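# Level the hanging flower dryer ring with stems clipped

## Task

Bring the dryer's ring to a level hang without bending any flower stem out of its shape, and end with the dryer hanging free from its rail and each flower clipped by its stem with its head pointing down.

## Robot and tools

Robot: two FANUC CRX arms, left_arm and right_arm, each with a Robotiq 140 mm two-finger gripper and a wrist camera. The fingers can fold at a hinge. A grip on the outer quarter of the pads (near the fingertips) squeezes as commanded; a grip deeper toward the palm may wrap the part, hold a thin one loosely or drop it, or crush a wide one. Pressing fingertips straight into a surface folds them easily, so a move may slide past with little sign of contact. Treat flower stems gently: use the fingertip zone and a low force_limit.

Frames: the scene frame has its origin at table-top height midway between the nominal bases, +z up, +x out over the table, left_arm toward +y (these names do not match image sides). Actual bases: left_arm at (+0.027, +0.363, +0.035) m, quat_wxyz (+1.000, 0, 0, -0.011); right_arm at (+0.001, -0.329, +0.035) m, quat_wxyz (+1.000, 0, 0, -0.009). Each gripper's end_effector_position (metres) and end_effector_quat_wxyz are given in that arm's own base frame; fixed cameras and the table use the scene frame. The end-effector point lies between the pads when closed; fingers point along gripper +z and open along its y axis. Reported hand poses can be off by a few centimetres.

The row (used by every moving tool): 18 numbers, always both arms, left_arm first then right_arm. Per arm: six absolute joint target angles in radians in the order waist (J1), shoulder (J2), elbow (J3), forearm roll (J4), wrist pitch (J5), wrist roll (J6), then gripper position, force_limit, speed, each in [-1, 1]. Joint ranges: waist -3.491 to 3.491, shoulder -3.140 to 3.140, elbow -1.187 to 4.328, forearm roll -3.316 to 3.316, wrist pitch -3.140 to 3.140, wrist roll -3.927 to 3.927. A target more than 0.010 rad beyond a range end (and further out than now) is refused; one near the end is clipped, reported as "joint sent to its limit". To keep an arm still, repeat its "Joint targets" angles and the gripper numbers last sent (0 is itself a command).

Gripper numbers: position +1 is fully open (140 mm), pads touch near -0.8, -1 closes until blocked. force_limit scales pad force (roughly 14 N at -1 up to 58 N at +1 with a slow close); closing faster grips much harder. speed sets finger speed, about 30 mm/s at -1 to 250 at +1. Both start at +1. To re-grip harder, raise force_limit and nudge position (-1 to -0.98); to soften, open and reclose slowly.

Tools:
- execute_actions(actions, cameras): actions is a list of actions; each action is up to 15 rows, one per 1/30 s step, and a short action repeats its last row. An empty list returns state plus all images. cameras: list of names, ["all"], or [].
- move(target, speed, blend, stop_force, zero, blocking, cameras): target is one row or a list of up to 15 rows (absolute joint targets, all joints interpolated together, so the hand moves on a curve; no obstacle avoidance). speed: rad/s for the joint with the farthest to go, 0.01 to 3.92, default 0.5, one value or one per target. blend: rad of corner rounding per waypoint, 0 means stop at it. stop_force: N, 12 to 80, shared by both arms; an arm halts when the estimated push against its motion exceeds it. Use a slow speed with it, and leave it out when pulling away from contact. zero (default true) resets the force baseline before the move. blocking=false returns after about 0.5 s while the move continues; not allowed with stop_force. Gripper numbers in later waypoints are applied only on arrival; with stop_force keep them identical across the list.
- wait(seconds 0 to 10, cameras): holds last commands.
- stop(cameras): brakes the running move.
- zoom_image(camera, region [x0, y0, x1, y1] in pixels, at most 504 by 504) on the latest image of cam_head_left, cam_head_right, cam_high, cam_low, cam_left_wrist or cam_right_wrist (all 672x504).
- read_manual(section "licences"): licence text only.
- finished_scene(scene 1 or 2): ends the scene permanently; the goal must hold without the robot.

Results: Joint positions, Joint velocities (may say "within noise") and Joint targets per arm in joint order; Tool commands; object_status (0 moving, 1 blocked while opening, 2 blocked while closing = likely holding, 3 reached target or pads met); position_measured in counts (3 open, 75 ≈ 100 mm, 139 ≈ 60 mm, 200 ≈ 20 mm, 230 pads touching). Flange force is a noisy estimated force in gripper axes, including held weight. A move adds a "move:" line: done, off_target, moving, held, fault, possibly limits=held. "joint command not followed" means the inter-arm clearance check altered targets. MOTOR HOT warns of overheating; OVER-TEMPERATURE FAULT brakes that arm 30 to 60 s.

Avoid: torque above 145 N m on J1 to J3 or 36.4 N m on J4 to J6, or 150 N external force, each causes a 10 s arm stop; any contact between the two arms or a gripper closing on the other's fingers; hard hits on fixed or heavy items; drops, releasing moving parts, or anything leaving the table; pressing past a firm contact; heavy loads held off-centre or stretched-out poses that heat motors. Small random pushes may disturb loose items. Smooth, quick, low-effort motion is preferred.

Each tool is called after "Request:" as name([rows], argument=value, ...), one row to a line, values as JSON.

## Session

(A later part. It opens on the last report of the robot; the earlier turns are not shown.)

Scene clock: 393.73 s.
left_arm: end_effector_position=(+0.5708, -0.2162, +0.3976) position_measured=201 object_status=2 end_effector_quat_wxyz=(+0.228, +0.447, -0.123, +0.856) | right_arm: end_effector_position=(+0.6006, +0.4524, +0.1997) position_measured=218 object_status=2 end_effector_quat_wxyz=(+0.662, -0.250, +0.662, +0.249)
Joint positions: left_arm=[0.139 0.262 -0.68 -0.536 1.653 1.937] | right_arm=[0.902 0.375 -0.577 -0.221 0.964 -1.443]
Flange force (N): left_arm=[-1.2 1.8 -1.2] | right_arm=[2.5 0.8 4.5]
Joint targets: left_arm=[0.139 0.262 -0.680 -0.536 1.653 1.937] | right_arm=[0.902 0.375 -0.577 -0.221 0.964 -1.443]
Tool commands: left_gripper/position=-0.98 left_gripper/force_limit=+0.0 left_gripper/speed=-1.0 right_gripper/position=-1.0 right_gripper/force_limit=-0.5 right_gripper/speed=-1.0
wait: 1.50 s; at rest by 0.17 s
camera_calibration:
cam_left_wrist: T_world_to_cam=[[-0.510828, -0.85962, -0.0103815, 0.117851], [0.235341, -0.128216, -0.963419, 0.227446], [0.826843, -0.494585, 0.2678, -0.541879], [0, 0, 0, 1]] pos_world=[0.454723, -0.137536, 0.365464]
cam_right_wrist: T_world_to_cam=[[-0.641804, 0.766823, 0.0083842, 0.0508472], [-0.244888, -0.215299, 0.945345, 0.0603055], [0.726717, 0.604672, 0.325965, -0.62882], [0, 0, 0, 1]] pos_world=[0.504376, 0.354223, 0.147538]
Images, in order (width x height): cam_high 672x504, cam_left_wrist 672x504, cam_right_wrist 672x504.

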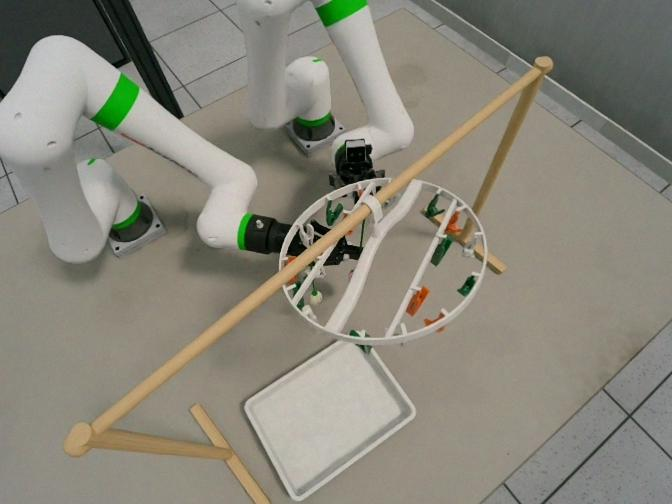

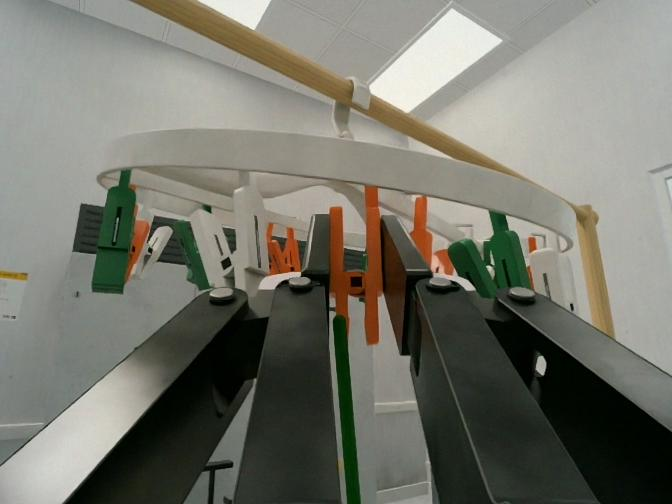

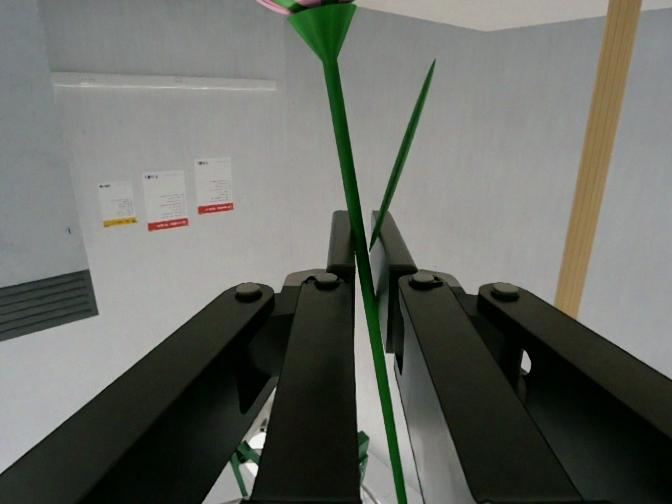

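Request:
move(target=[0.1391,0.2621,-0.6797,-0.536,1.653,1.937,-0.98,0,-1,0.902,0.536,-0.577,-0.202,1.121,-1.48,-1,-0.5,-1], speed=0.1, cameras=["cam_left_wrist","cam_high","cam_right_wrist","cam_head_left"])

Request:
zoom_image(camera="cam_high", region=[270, 150, 420, 300])

Request:
zoom_image(camera="cam_head_left", region=[180, 150, 320, 290])

Scene clock: 406.30 s.
left_arm: end_effector_position=(+0.5708, -0.2162, +0.3976) position_measured=201 object_status=2 end_effector_quat_wxyz=(+0.228, +0.447, -0.123, +0.856) | right_arm: end_effector_position=(+0.6010, +0.4512, +0.1402) position_measured=218 object_status=2 end_effector_quat_wxyz=(+0.662, -0.250, +0.662, +0.249)
Joint positions: left_arm=[0.139 0.262 -0.68 -0.536 1.653 1.937] | right_arm=[0.902 0.536 -0.577 -0.202 1.121 -1.48]
Flange force (N): left_arm=[-0.6 0.3 -1.8] | right_arm=[4.6 0.1 3.8]
Joint targets: left_arm=[0.139 0.262 -0.680 -0.536 1.653 1.937] | right_arm=[0.902 0.536 -0.577 -0.202 1.121 -1.480]
move: done
camera_calibration:
cam_left_wrist: T_world_to_cam=[[-0.510828, -0.85962, -0.0103815, 0.117851], [0.235341, -0.128216, -0.963419, 0.227446], [0.826843, -0.494585, 0.2678, -0.541879], [0, 0, 0, 1]] pos_world=[0.454723, -0.137536, 0.365464]
cam_right_wrist: T_world_to_cam=[[-0.640935, 0.767565, 0.00681661, 0.0518787], [-0.246023, -0.213831, 0.945383, 0.116368], [0.727101, 0.604252, 0.32589, -0.609121], [0, 0, 0, 1]] pos_world=[0.504772, 0.353125, 0.0881403]
Images, in order (width x height): cam_head_left 672x504, cam_high 672x504, cam_left_wrist 672x504, cam_right_wrist 672x504.

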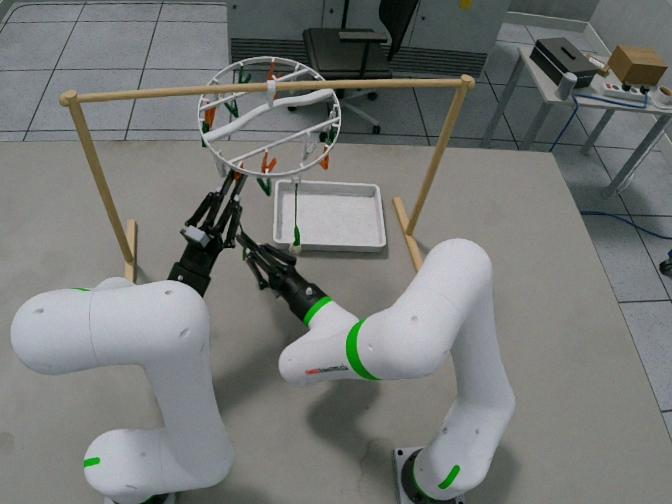

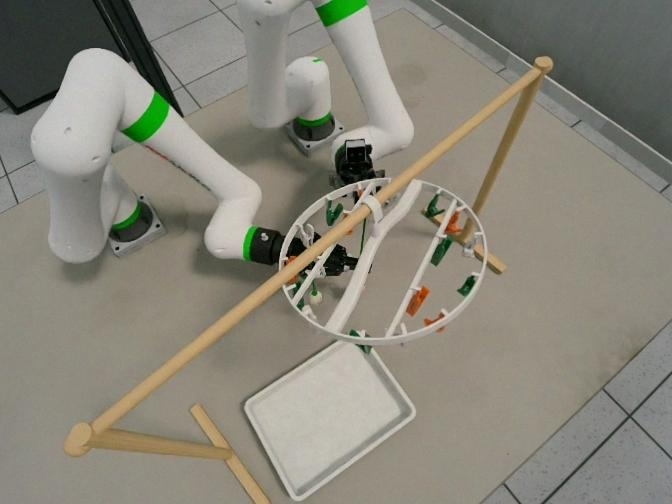

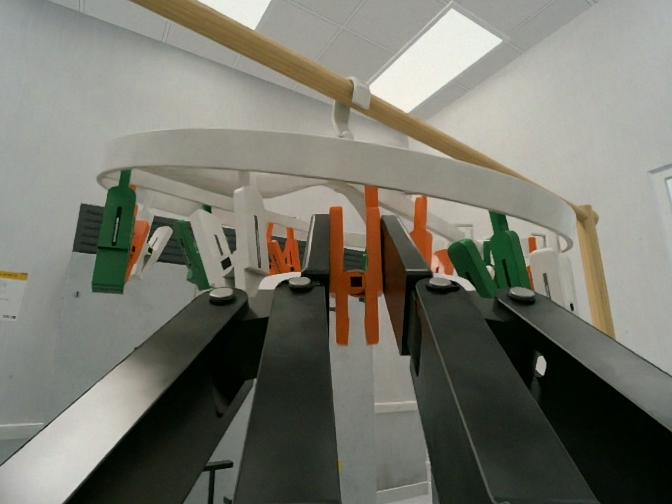

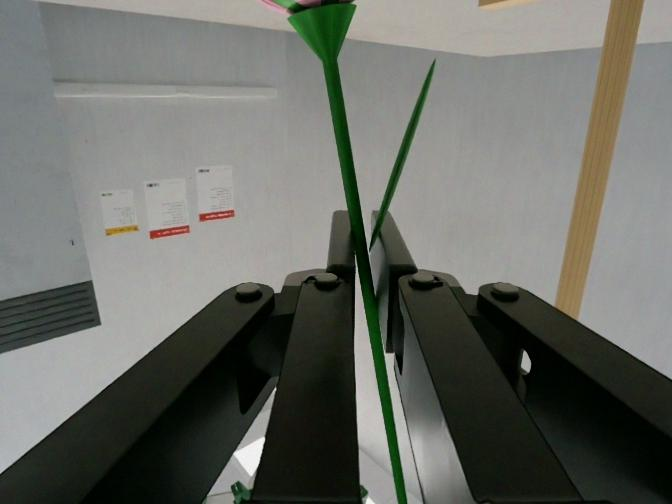

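Scaled by 3.360 from the camera's 672x504 image, which has a finer 960x720 frame.

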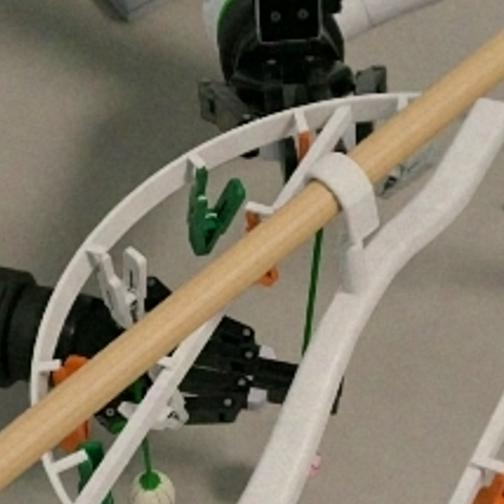

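Scaled by 3.600 from the camera's 672x504 image, which has a finer 960x720 frame.

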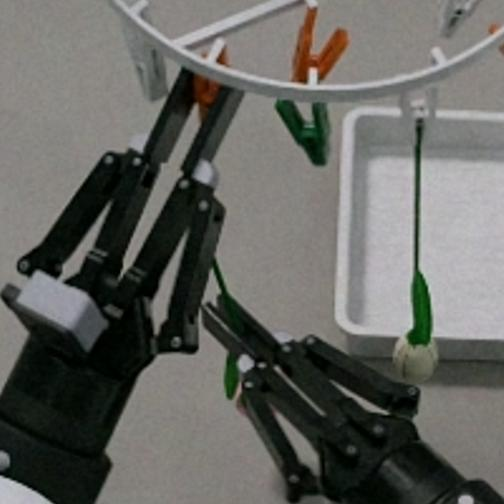

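Request:
move([
  [0.1391,0.2621,-0.6797,-0.536,1.653,1.937,-0.98,0,-1,1.001,0.3838,-0.9252,-0.2888,1.3193,-1.495,-1,-0.5,-1],
  [0.1391,0.2621,-0.6797,-0.536,1.653,1.937,-0.6,0,-1,1.001,0.3838,-0.9252,-0.2888,1.3193,-1.495,-1,-0.5,-1],
  [0.1391,0.2621,-0.6797,-0.536,1.653,1.937,-0.33,0,-1,1.001,0.3838,-0.9252,-0.2888,1.3193,-1.495,-1,-0.5,-1],
  [0.1887,0.2846,-0.7223,-0.573,1.7254,1.932,-0.33,0,-1,1.001,0.3838,-0.9252,-0.2888,1.3193,-1.495,-1,-0.5,-1],
], speed=[0.25,0.1,0.1,0.1], cameras=["cam_left_wrist","cam_high","cam_right_wrist","cam_head_left"])

Request:
zoom_image(camera="cam_head_left", region=[180, 60, 380, 260])

Request:
zoom_image(camera="cam_high", region=[270, 160, 500, 350])

Scene clock: 430.50 s.
left_arm: end_effector_position=(+0.5535, -0.1999, +0.3820) position_measured=171 object_status=3 end_effector_quat_wxyz=(+0.230, +0.446, -0.120, +0.857) | right_arm: end_effector_position=(+0.4962, +0.3611, +0.1402) position_measured=218 object_status=2 end_effector_quat_wxyz=(+0.662, -0.250, +0.661, +0.249)
Joint positions: left_arm=[0.189 0.285 -0.722 -0.573 1.725 1.932] | right_arm=[1.001 0.384 -0.925 -0.289 1.319 -1.495]
Flange force (N): left_arm=[-1.2 1.0 -1.4] | right_arm=[4.1 -1.2 3.4]
Joint targets: left_arm=[0.189 0.285 -0.722 -0.573 1.725 1.932] | right_arm=[1.001 0.384 -0.925 -0.289 1.319 -1.495]
move: done
camera_calibration:
cam_left_wrist: T_world_to_cam=[[-0.510483, -0.859879, -0.00404563, 0.120116], [0.2358, -0.135459, -0.962314, 0.21648], [0.826925, -0.492199, 0.271909, -0.516555], [0, 0, 0, 1]] pos_world=[0.437423, -0.121638, 0.349264]
cam_right_wrist: T_world_to_cam=[[-0.641843, 0.766806, 0.00678458, 0.0545118], [-0.245809, -0.214115, 0.945374, 0.0712881], [0.726371, 0.605114, 0.325916, -0.478356], [0, 0, 0, 1]] pos_world=[0.399976, 0.262924, 0.0881403]
Images, in order (width x height): cam_head_left 672x504, cam_high 672x504, cam_left_wrist 672x504, cam_right_wrist 672x504.

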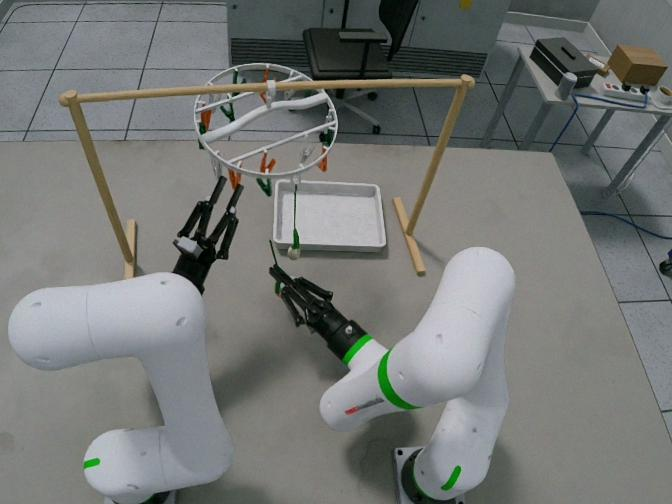

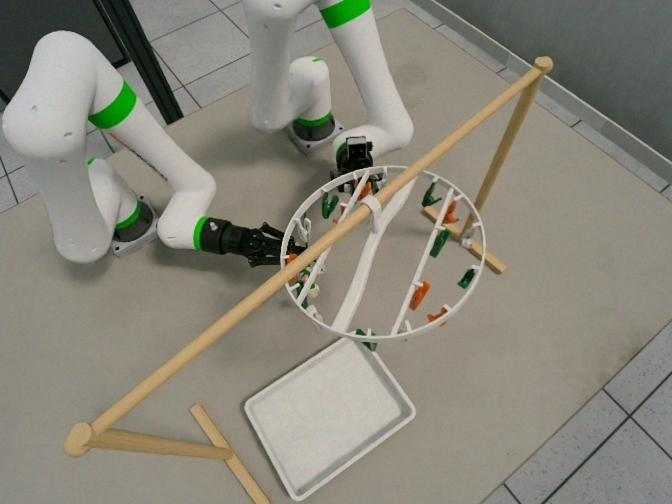

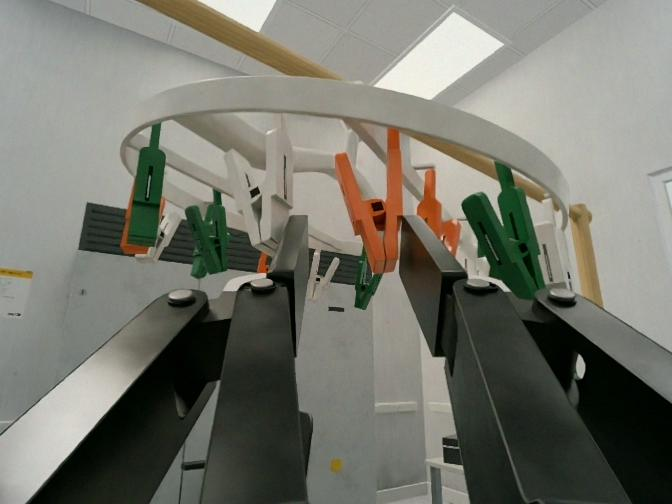

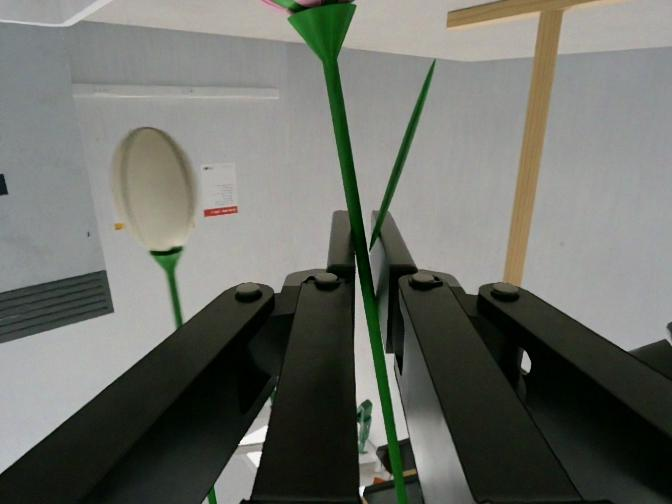

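Scaled by 2.520 from the camera's 672x504 image, which has a finer 960x720 frame.

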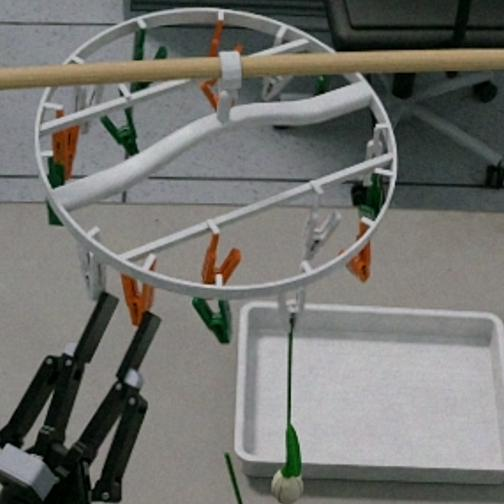

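Scaled by 2.191 from the camera's 672x504 image, which has a finer 960x720 frame.

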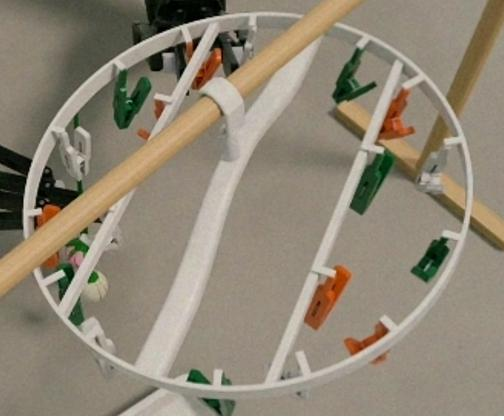

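Request:
move([
  [0.1748,0.1886,-0.8093,-0.5622,1.714,1.925,-0.33,-0.5,0,1.001,0.12,-1.18,-0.289,1.3193,-1.495,-1,-0.5,-1],
  [0.1748,0.1886,-0.8093,-0.5622,1.714,1.925,-0.33,-0.5,0,0.3,0.12,-1.18,-0.289,1.3193,-1.495,-1,-0.5,-1],
  [-0.12,0.2,-1.05,0.0,1.337,-1.676,-0.33,-0.5,0,0.3,0.12,-1.18,-0.289,1.3193,-1.495,-1,-0.5,-1],
  [-0.1734,0.6039,-0.3137,0.1326,1.012,-1.676,-0.33,-0.5,0,0.3,0.12,-1.18,-0.289,1.3193,-1.495,-1,-0.5,-1],
  [-0.1734,0.6039,-0.3137,0.1326,1.6228,-1.676,-0.33,-0.5,0,0.3,0.12,-1.18,-0.289,1.3193,-1.495,-1,-0.5,-1],
], speed=[0.3,0.5,0.9,0.5,0.3], blend=[0.05,0.05,0.05,0.05,0], cameras=["cam_left_wrist","cam_high","cam_head_left"])

Request:
zoom_image(camera="cam_head_left", region=[180, 60, 380, 260])

Request:
zoom_image(camera="cam_high", region=[270, 160, 500, 350])

Scene clock: 491.63 s.
left_arm: end_effector_position=(+0.7510, -0.2146, +0.4206) position_measured=171 object_status=3 end_effector_quat_wxyz=(+0.906, +0.000, +0.423, +0.000) | right_arm: end_effector_position=(+0.5159, -0.0738, +0.1709) position_measured=218 object_status=2 end_effector_quat_wxyz=(+0.710, -0.007, +0.704, +0.007)
Joint positions: left_arm=[-0.173 0.604 -0.314 0.133 1.623 -1.676] | right_arm=[0.3 0.12 -1.18 -0.289 1.319 -1.495]
Flange force (N): left_arm=[0.7 -0.6 -1.4] | right_arm=no reading
Joint targets: left_arm=[-0.173 0.604 -0.314 0.133 1.623 -1.676] | right_arm=[0.300 0.120 -1.180 -0.289 1.319 -1.495]
move: done
camera_calibration:
cam_left_wrist: T_world_to_cam=[[-0.00643414, 0.999927, -0.0102585, 0.231663], [-0.859404, -0.000284387, 0.511297, 0.436742], [0.511256, 0.012106, 0.859343, -0.599387], [0, 0, 0, 1]] pos_world=[0.683269, -0.224266, 0.29415]
Images, in order (width x height): cam_head_left 672x504, cam_high 672x504, cam_left_wrist 672x504.

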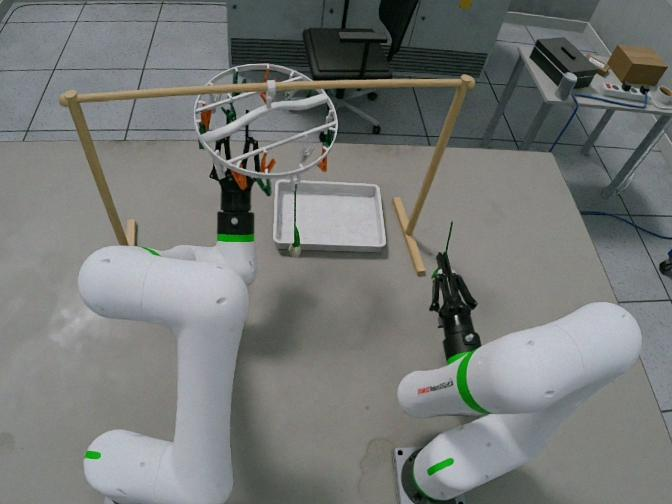

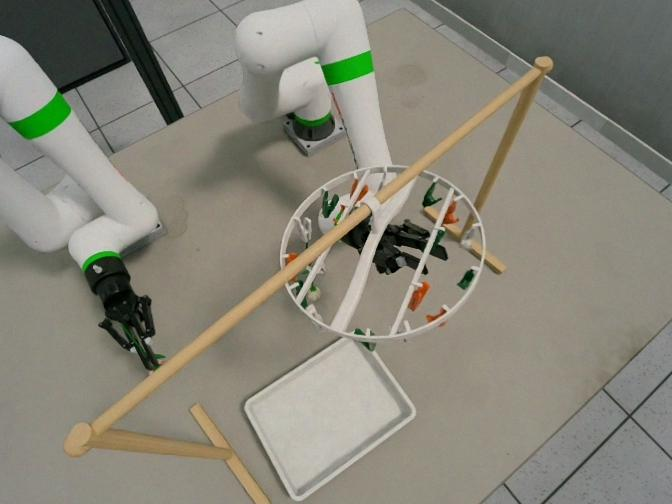

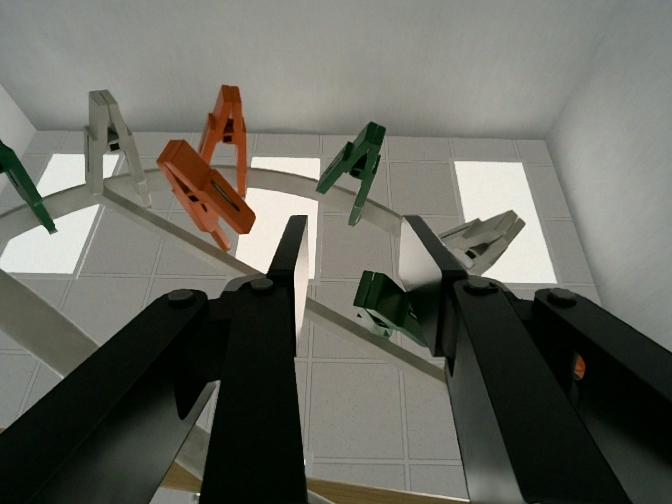

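Scaled by 2.520 from the camera's 672x504 image, which has a finer 960x720 frame.

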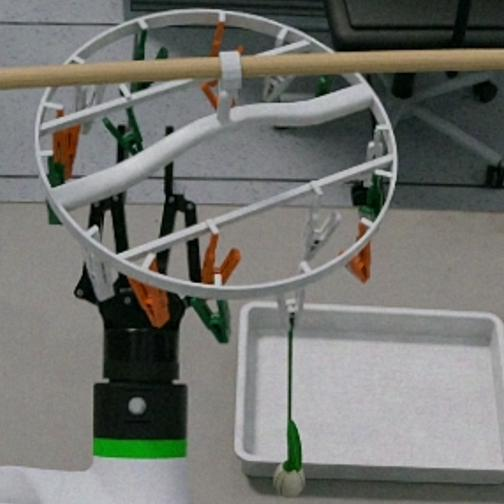

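Scaled by 2.191 from the camera's 672x504 image, which has a finer 960x720 frame.

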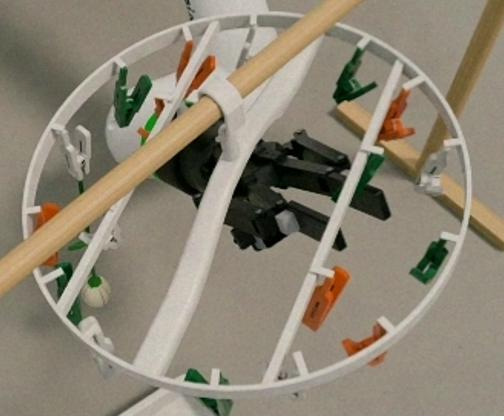

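Request:
zoom_image(camera="cam_left_wrist", region=[280, 90, 440, 250])

Request:
zoom_image(camera="cam_high", region=[430, 240, 500, 310])

Request:
zoom_image(camera="cam_head_left", region=[210, 50, 290, 110])

Scaled by 3.150 from the camera's 672x504 image, which has a finer 960x720 frame.

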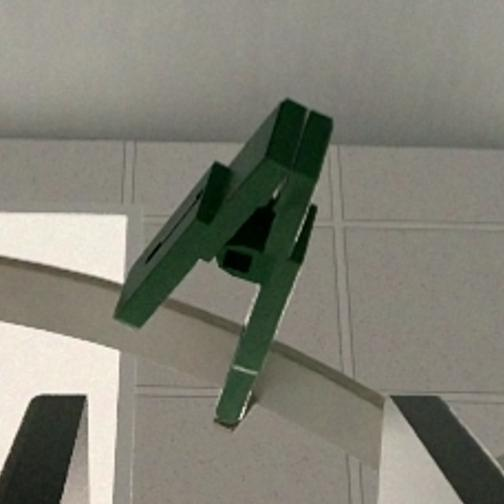

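Scaled by 7.200 from the camera's 672x504 image, which has a finer 960x720 frame.

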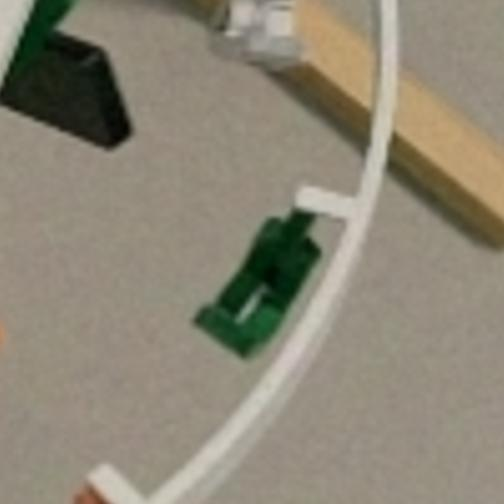

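Scaled by 6.300 from the camera's 672x504 image, which has a finer 960x720 frame.

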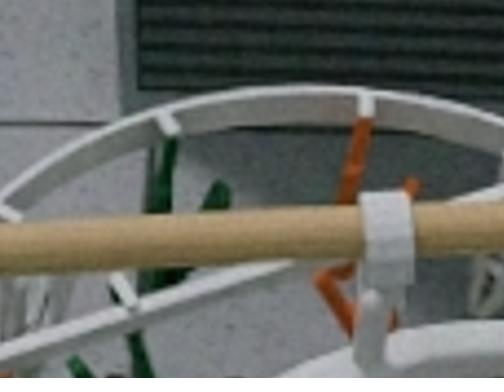

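Request:
move(target=[0.0463,0.563,-0.1549,-0.3013,1.461,-1.353,-0.33,-0.5,0,0.3,0.12,-1.18,-0.289,1.3193,-1.495,-1,-0.5,-1], speed=0.2, cameras=["cam_left_wrist","cam_high","cam_head_left"])

Request:
zoom_image(camera="cam_left_wrist", region=[240, 70, 480, 310])

Request:
zoom_image(camera="cam_high", region=[380, 190, 520, 330])

Scene clock: 535.37 s.
left_arm: end_effector_position=(+0.7791, -0.1935, +0.4490) position_measured=171 object_status=3 end_effector_quat_wxyz=(+0.898, +0.090, +0.413, -0.122) | right_arm: end_effector_position=(+0.5159, -0.0738, +0.1709) position_measured=218 object_status=2 end_effector_quat_wxyz=(+0.710, -0.007, +0.704, +0.007)
Joint positions: left_arm=[0.046 0.563 -0.155 -0.301 1.461 -1.353] | right_arm=[0.3 0.12 -1.18 -0.289 1.319 -1.495]
Flange force (N): left_arm=[2.0 -1.0 0.1] | right_arm=no reading
Joint targets: left_arm=[0.046 0.563 -0.155 -0.301 1.461 -1.353] | right_arm=[0.300 0.120 -1.180 -0.289 1.319 -1.495]
move: done
camera_calibration:
cam_left_wrist: T_world_to_cam=[[0.287631, 0.956454, 0.0496394, -0.0533917], [-0.831175, 0.223534, 0.509098, 0.468724], [0.475832, -0.187691, 0.859276, -0.64941], [0, 0, 0, 1]] pos_world=[0.713959, -0.175597, 0.322046]
Images, in order (width x height): cam_head_left 672x504, cam_high 672x504, cam_left_wrist 672x504.

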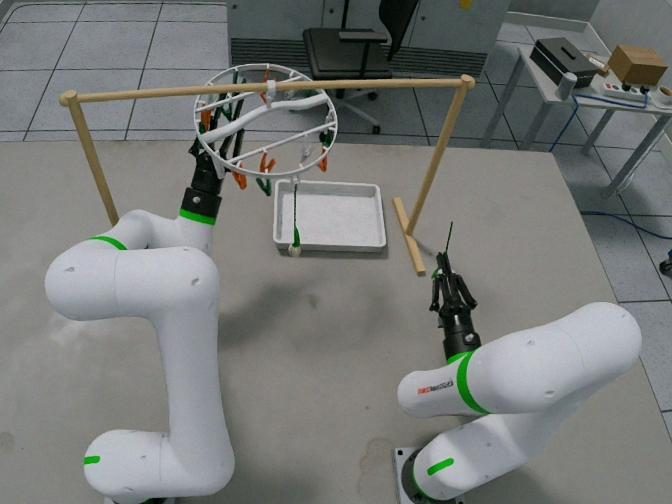

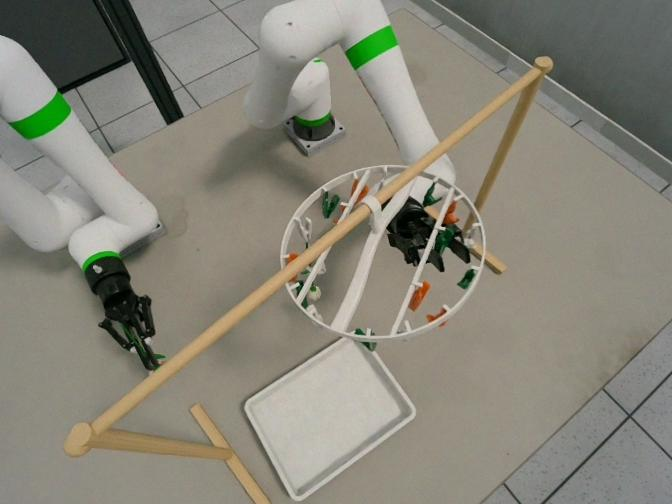

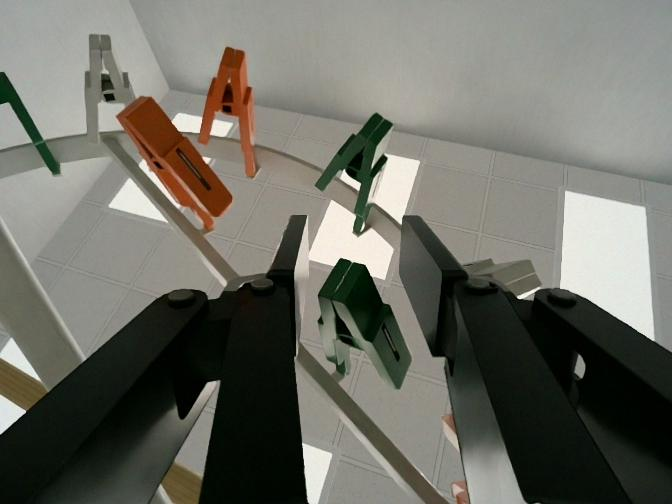

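Scaled by 2.100 from the camera's 672x504 image, which has a finer 960x720 frame.

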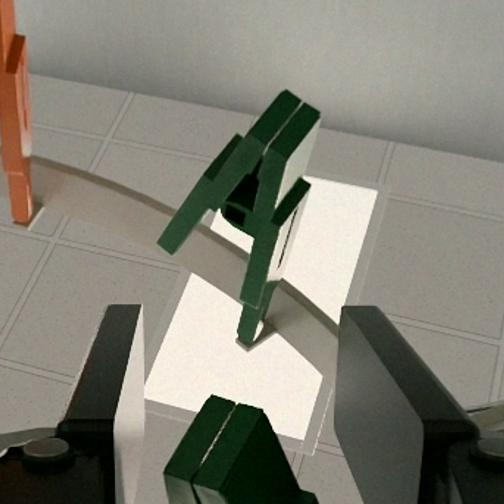

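Scaled by 3.600 from the camera's 672x504 image, which has a finer 960x720 frame.

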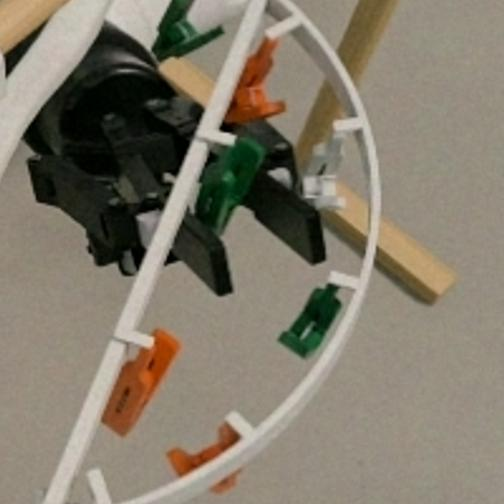

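Request:
move(target=[-0.0408,0.692,-0.1082,-0.1209,1.576,-1.571,-0.33,-0.5,0,0.3,0.12,-1.18,-0.289,1.3193,-1.495,-1,-0.5,-1], speed=0.1, cameras=["cam_left_wrist","cam_high","cam_low"])

Request:
zoom_image(camera="cam_left_wrist", region=[240, 50, 480, 290])

Request:
zoom_image(camera="cam_high", region=[380, 190, 520, 330])

Request:
zoom_image(camera="cam_low", region=[280, 130, 400, 250])

Scene clock: 594.27 s.
left_arm: end_effector_position=(+0.7948, -0.2046, +0.4291) position_measured=171 object_status=3 end_effector_quat_wxyz=(+0.920, +0.063, +0.385, -0.042) | right_arm: end_effector_position=(+0.5159, -0.0738, +0.1709) position_measured=218 object_status=2 end_effector_quat_wxyz=(+0.710, -0.007, +0.704, +0.007)
Joint positions: left_arm=[-0.041 0.692 -0.108 -0.121 1.576 -1.571] | right_arm=[0.3 0.12 -1.18 -0.289 1.319 -1.495]
Flange force (N): left_arm=[1.9 -0.9 -1.1] | right_arm=no reading
Joint targets: left_arm=[-0.041 0.692 -0.108 -0.121 1.576 -1.571] | right_arm=[0.300 0.120 -1.180 -0.289 1.319 -1.495]
move: done
camera_calibration:
cam_left_wrist: T_world_to_cam=[[0.121239, 0.989904, 0.0734209, 0.0826238], [-0.892372, 0.0763031, 0.444802, 0.540467], [0.43471, -0.119446, 0.892614, -0.609552], [0, 0, 0, 1]] pos_world=[0.737259, -0.195838, 0.297628]
Images, in order (width x height): cam_high 672x504, cam_low 672x504, cam_left_wrist 672x504.

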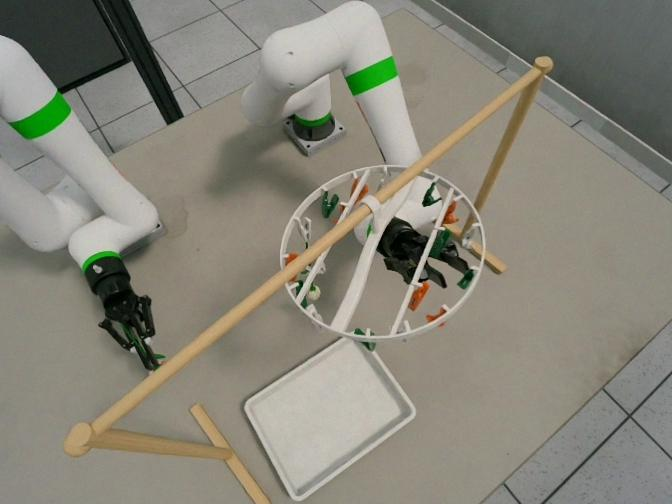

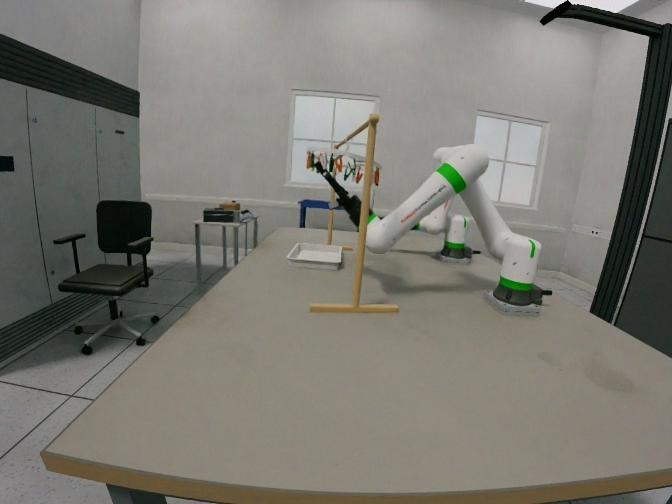

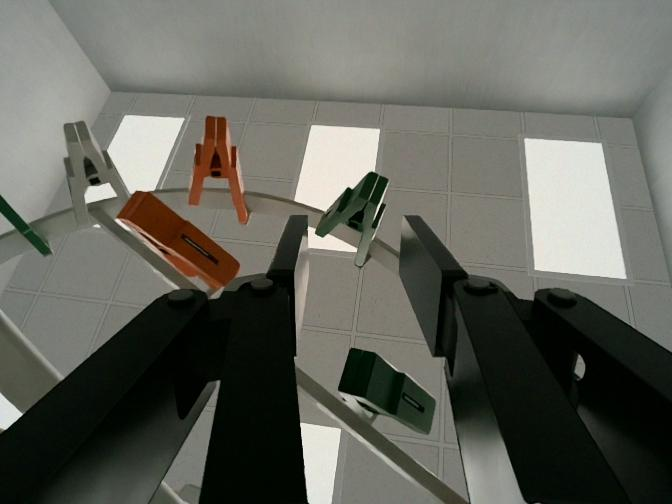

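Scaled by 2.100 from the camera's 672x504 image, which has a finer 960x720 frame.

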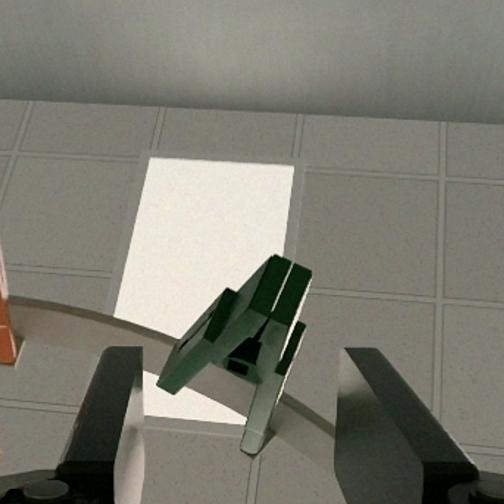

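Scaled by 3.600 from the camera's 672x504 image, which has a finer 960x720 frame.

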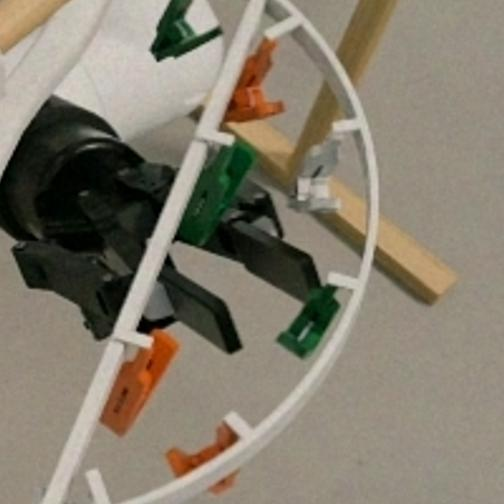

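Scaled by 4.200 from the camera's 672x504 image, which has a finer 960x720 frame.

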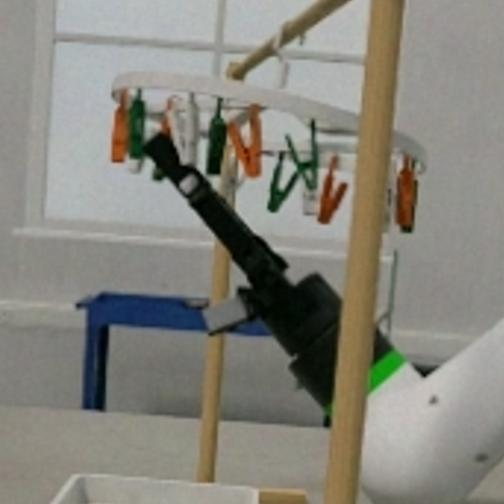

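Request:
move(target=[-0.0502,0.6931,-0.0028,-0.1149,1.4707,-1.72,-0.33,-0.5,0,0.3,0.12,-1.18,-0.289,1.3193,-1.495,-1,-0.5,-1], speed=0.05, stop_force=14, cameras=["cam_left_wrist","cam_high","cam_low"])

Request:
zoom_image(camera="cam_left_wrist", region=[240, 120, 480, 360])

Request:
zoom_image(camera="cam_high", region=[400, 190, 520, 310])

Request:
zoom_image(camera="cam_low", region=[290, 130, 370, 210])

Scene clock: 623.93 s.
left_arm: end_effector_position=(+0.8261, -0.2115, +0.4609) position_measured=171 object_status=3 end_effector_quat_wxyz=(+0.920, +0.093, +0.380, +0.029) | right_arm: end_effector_position=(+0.5159, -0.0738, +0.1709) position_measured=218 object_status=2 end_effector_quat_wxyz=(+0.710, -0.007, +0.704, +0.007)
Joint positions: left_arm=[-0.05 0.693 -0.003 -0.115 1.471 -1.72] | right_arm=[0.3 0.12 -1.18 -0.289 1.319 -1.495]
Flange force (N): left_arm=[1.9 -1.9 0.2] | right_arm=no reading
Joint targets: left_arm=[-0.050 0.693 -0.003 -0.115 1.471 -1.720] | right_arm=[0.300 0.120 -1.180 -0.289 1.319 -1.495]
move: done
camera_calibration:
cam_left_wrist: T_world_to_cam=[[0.0123588, 0.983128, 0.182499, 0.12163], [-0.902521, -0.0676045, 0.425306, 0.5417], [0.430469, -0.169965, 0.886458, -0.656661], [0, 0, 0, 1]] pos_world=[0.770064, -0.194566, 0.329517]
Images, in order (width x height): cam_high 672x504, cam_low 672x504, cam_left_wrist 672x504.

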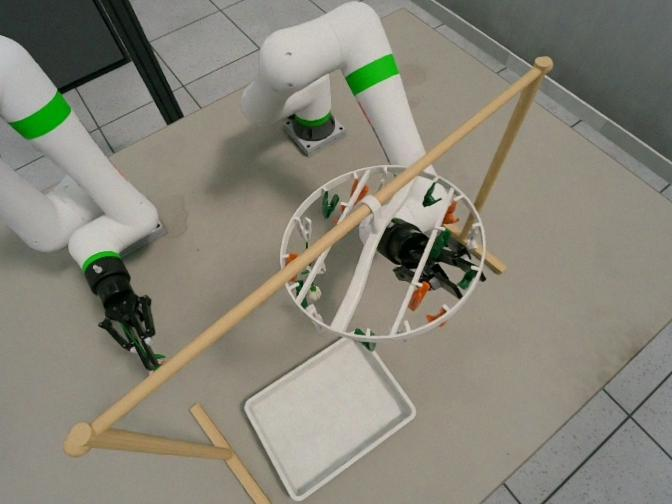

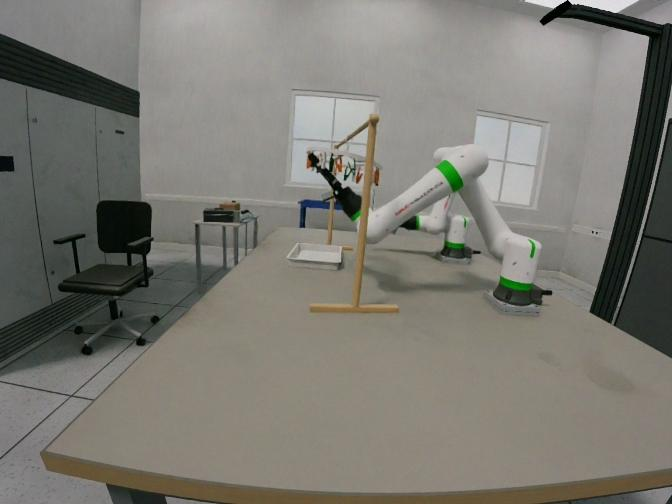

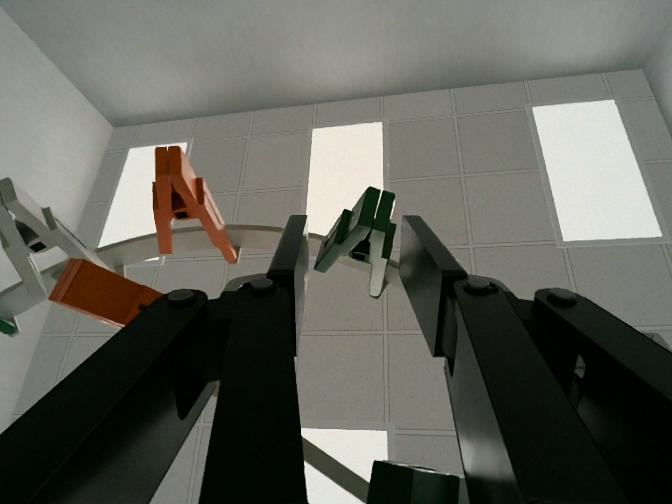

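Scaled by 2.100 from the camera's 672x504 image, which has a finer 960x720 frame.

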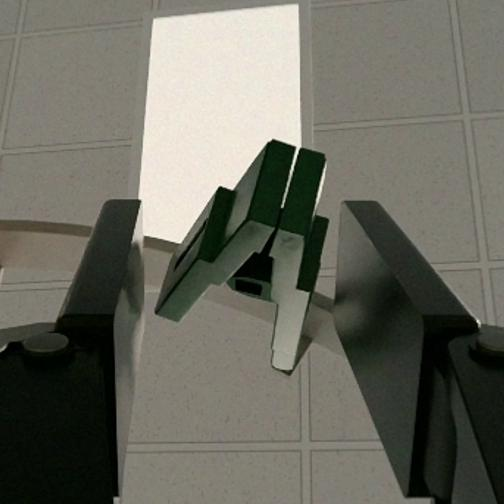

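Scaled by 4.200 from the camera's 672x504 image, which has a finer 960x720 frame.

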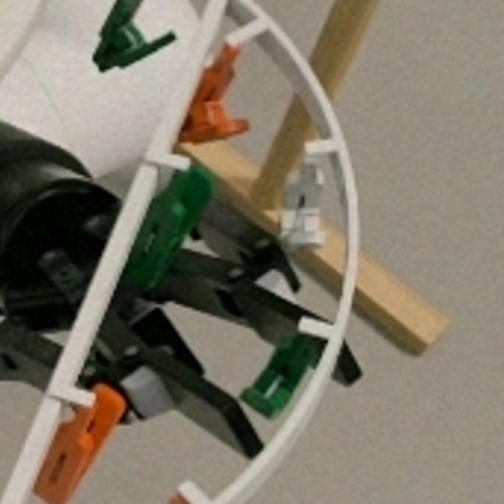

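Scaled by 6.300 from the camera's 672x504 image, which has a finer 960x720 frame.

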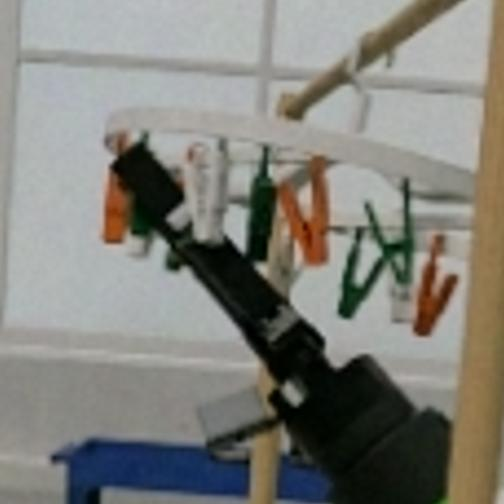

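Request:
execute_actions([
  [[-0.0502,0.6931,-0.0028,-0.1149,1.4707,-1.72,-1,-1,-1,0.3,0.12,-1.18,-0.289,1.3193,-1.495,-1,-0.5,-1]],
])

Request:
wait(seconds=1.5, cameras=["cam_left_wrist"])

Request:
zoom_image(camera="cam_left_wrist", region=[260, 150, 440, 330])

Scene clock: 631.83 s.
left_arm: end_effector_position=(+0.8261, -0.2115, +0.4609) position_measured=189 object_status=0 end_effector_quat_wxyz=(+0.920, +0.093, +0.380, +0.029) | right_arm: end_effector_position=(+0.5159, -0.0738, +0.1709) position_measured=218 object_status=2 end_effector_quat_wxyz=(+0.710, -0.007, +0.704, +0.007)
Joint positions: left_arm=[-0.05 0.693 -0.003 -0.115 1.471 -1.72] | right_arm=[0.3 0.12 -1.18 -0.289 1.319 -1.495]
Flange force (N): left_arm=[2.2 -0.8 -0.6] | right_arm=no reading
Joint targets: left_arm=[-0.050 0.693 -0.003 -0.115 1.471 -1.720] | right_arm=[0.300 0.120 -1.180 -0.289 1.319 -1.495]
Step readings (joint positions of left_arm | right_arm):
0: [-0.050 0.693 -0.003 -0.115 1.471 -1.720] | [0.300 0.120 -1.180 -0.289 1.319 -1.495]
1: [-0.050 0.693 -0.003 -0.115 1.471 -1.720] | [0.300 0.120 -1.180 -0.289 1.319 -1.495]
2: [-0.050 0.693 -0.003 -0.115 1.471 -1.720] | [0.300 0.120 -1.180 -0.289 1.319 -1.495]
4: [-0.050 0.693 -0.003 -0.115 1.471 -1.720] | [0.300 0.120 -1.180 -0.289 1.319 -1.495]
8: [-0.050 0.693 -0.003 -0.115 1.471 -1.720] | [0.300 0.120 -1.180 -0.289 1.319 -1.495]
15: [-0.050 0.693 -0.003 -0.115 1.471 -1.720] | [0.300 0.120 -1.180 -0.289 1.319 -1.495]

Scene clock: 633.33 s.
left_arm: end_effector_position=(+0.8261, -0.2115, +0.4609) position_measured=189 object_status=2 end_effector_quat_wxyz=(+0.920, +0.093, +0.380, +0.029) | right_arm: end_effector_position=(+0.5159, -0.0738, +0.1709) position_measured=218 object_status=2 end_effector_quat_wxyz=(+0.710, -0.007, +0.704, +0.007)
Joint positions: left_arm=[-0.05 0.693 -0.003 -0.115 1.471 -1.72] | right_arm=[0.3 0.12 -1.18 -0.289 1.319 -1.495]
Flange force (N): left_arm=[2.9 -1.7 -0.6] | right_arm=no reading
Joint targets: left_arm=[-0.050 0.693 -0.003 -0.115 1.471 -1.720] | right_arm=[0.300 0.120 -1.180 -0.289 1.319 -1.495]
Tool commands: left_gripper/position=-1.0 left_gripper/force_limit=-1.0 left_gripper/speed=-1.0 right_gripper/position=-1.0 right_gripper/force_limit=-0.5 right_gripper/speed=-1.0
wait: 1.50 s; at rest by 0.17 s
camera_calibration:
cam_left_wrist: T_world_to_cam=[[0.0123753, 0.98313, 0.182491, 0.12162], [-0.902521, -0.0675866, 0.42531, 0.541702], [0.430469, -0.169965, 0.886458, -0.656661], [0, 0, 0, 1]] pos_world=[0.770064, -0.194566, 0.329517]
Images, in order (width x height): cam_left_wrist 672x504.

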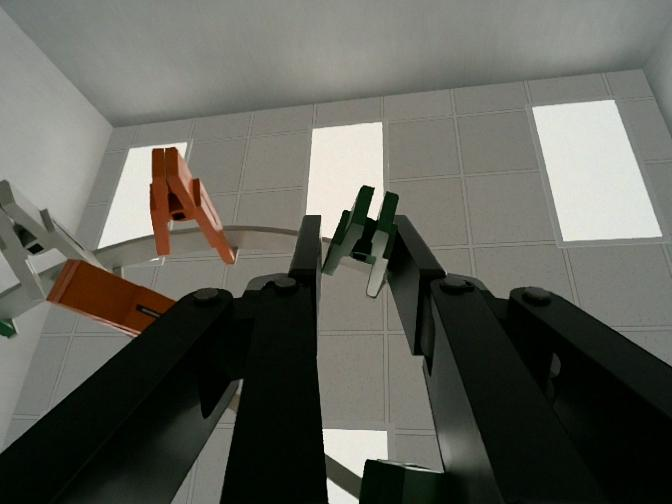

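Scaled by 2.800 from the camera's 672x504 image, which has a finer 960x720 frame.

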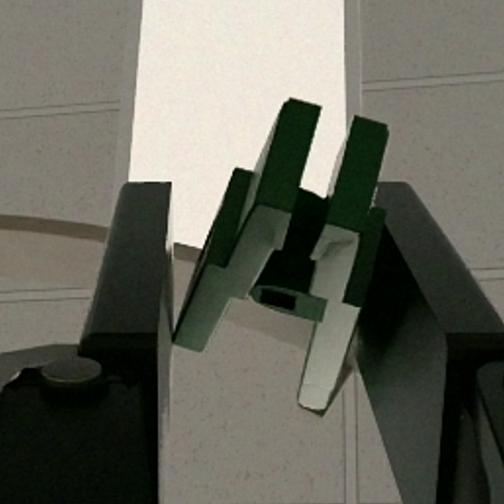

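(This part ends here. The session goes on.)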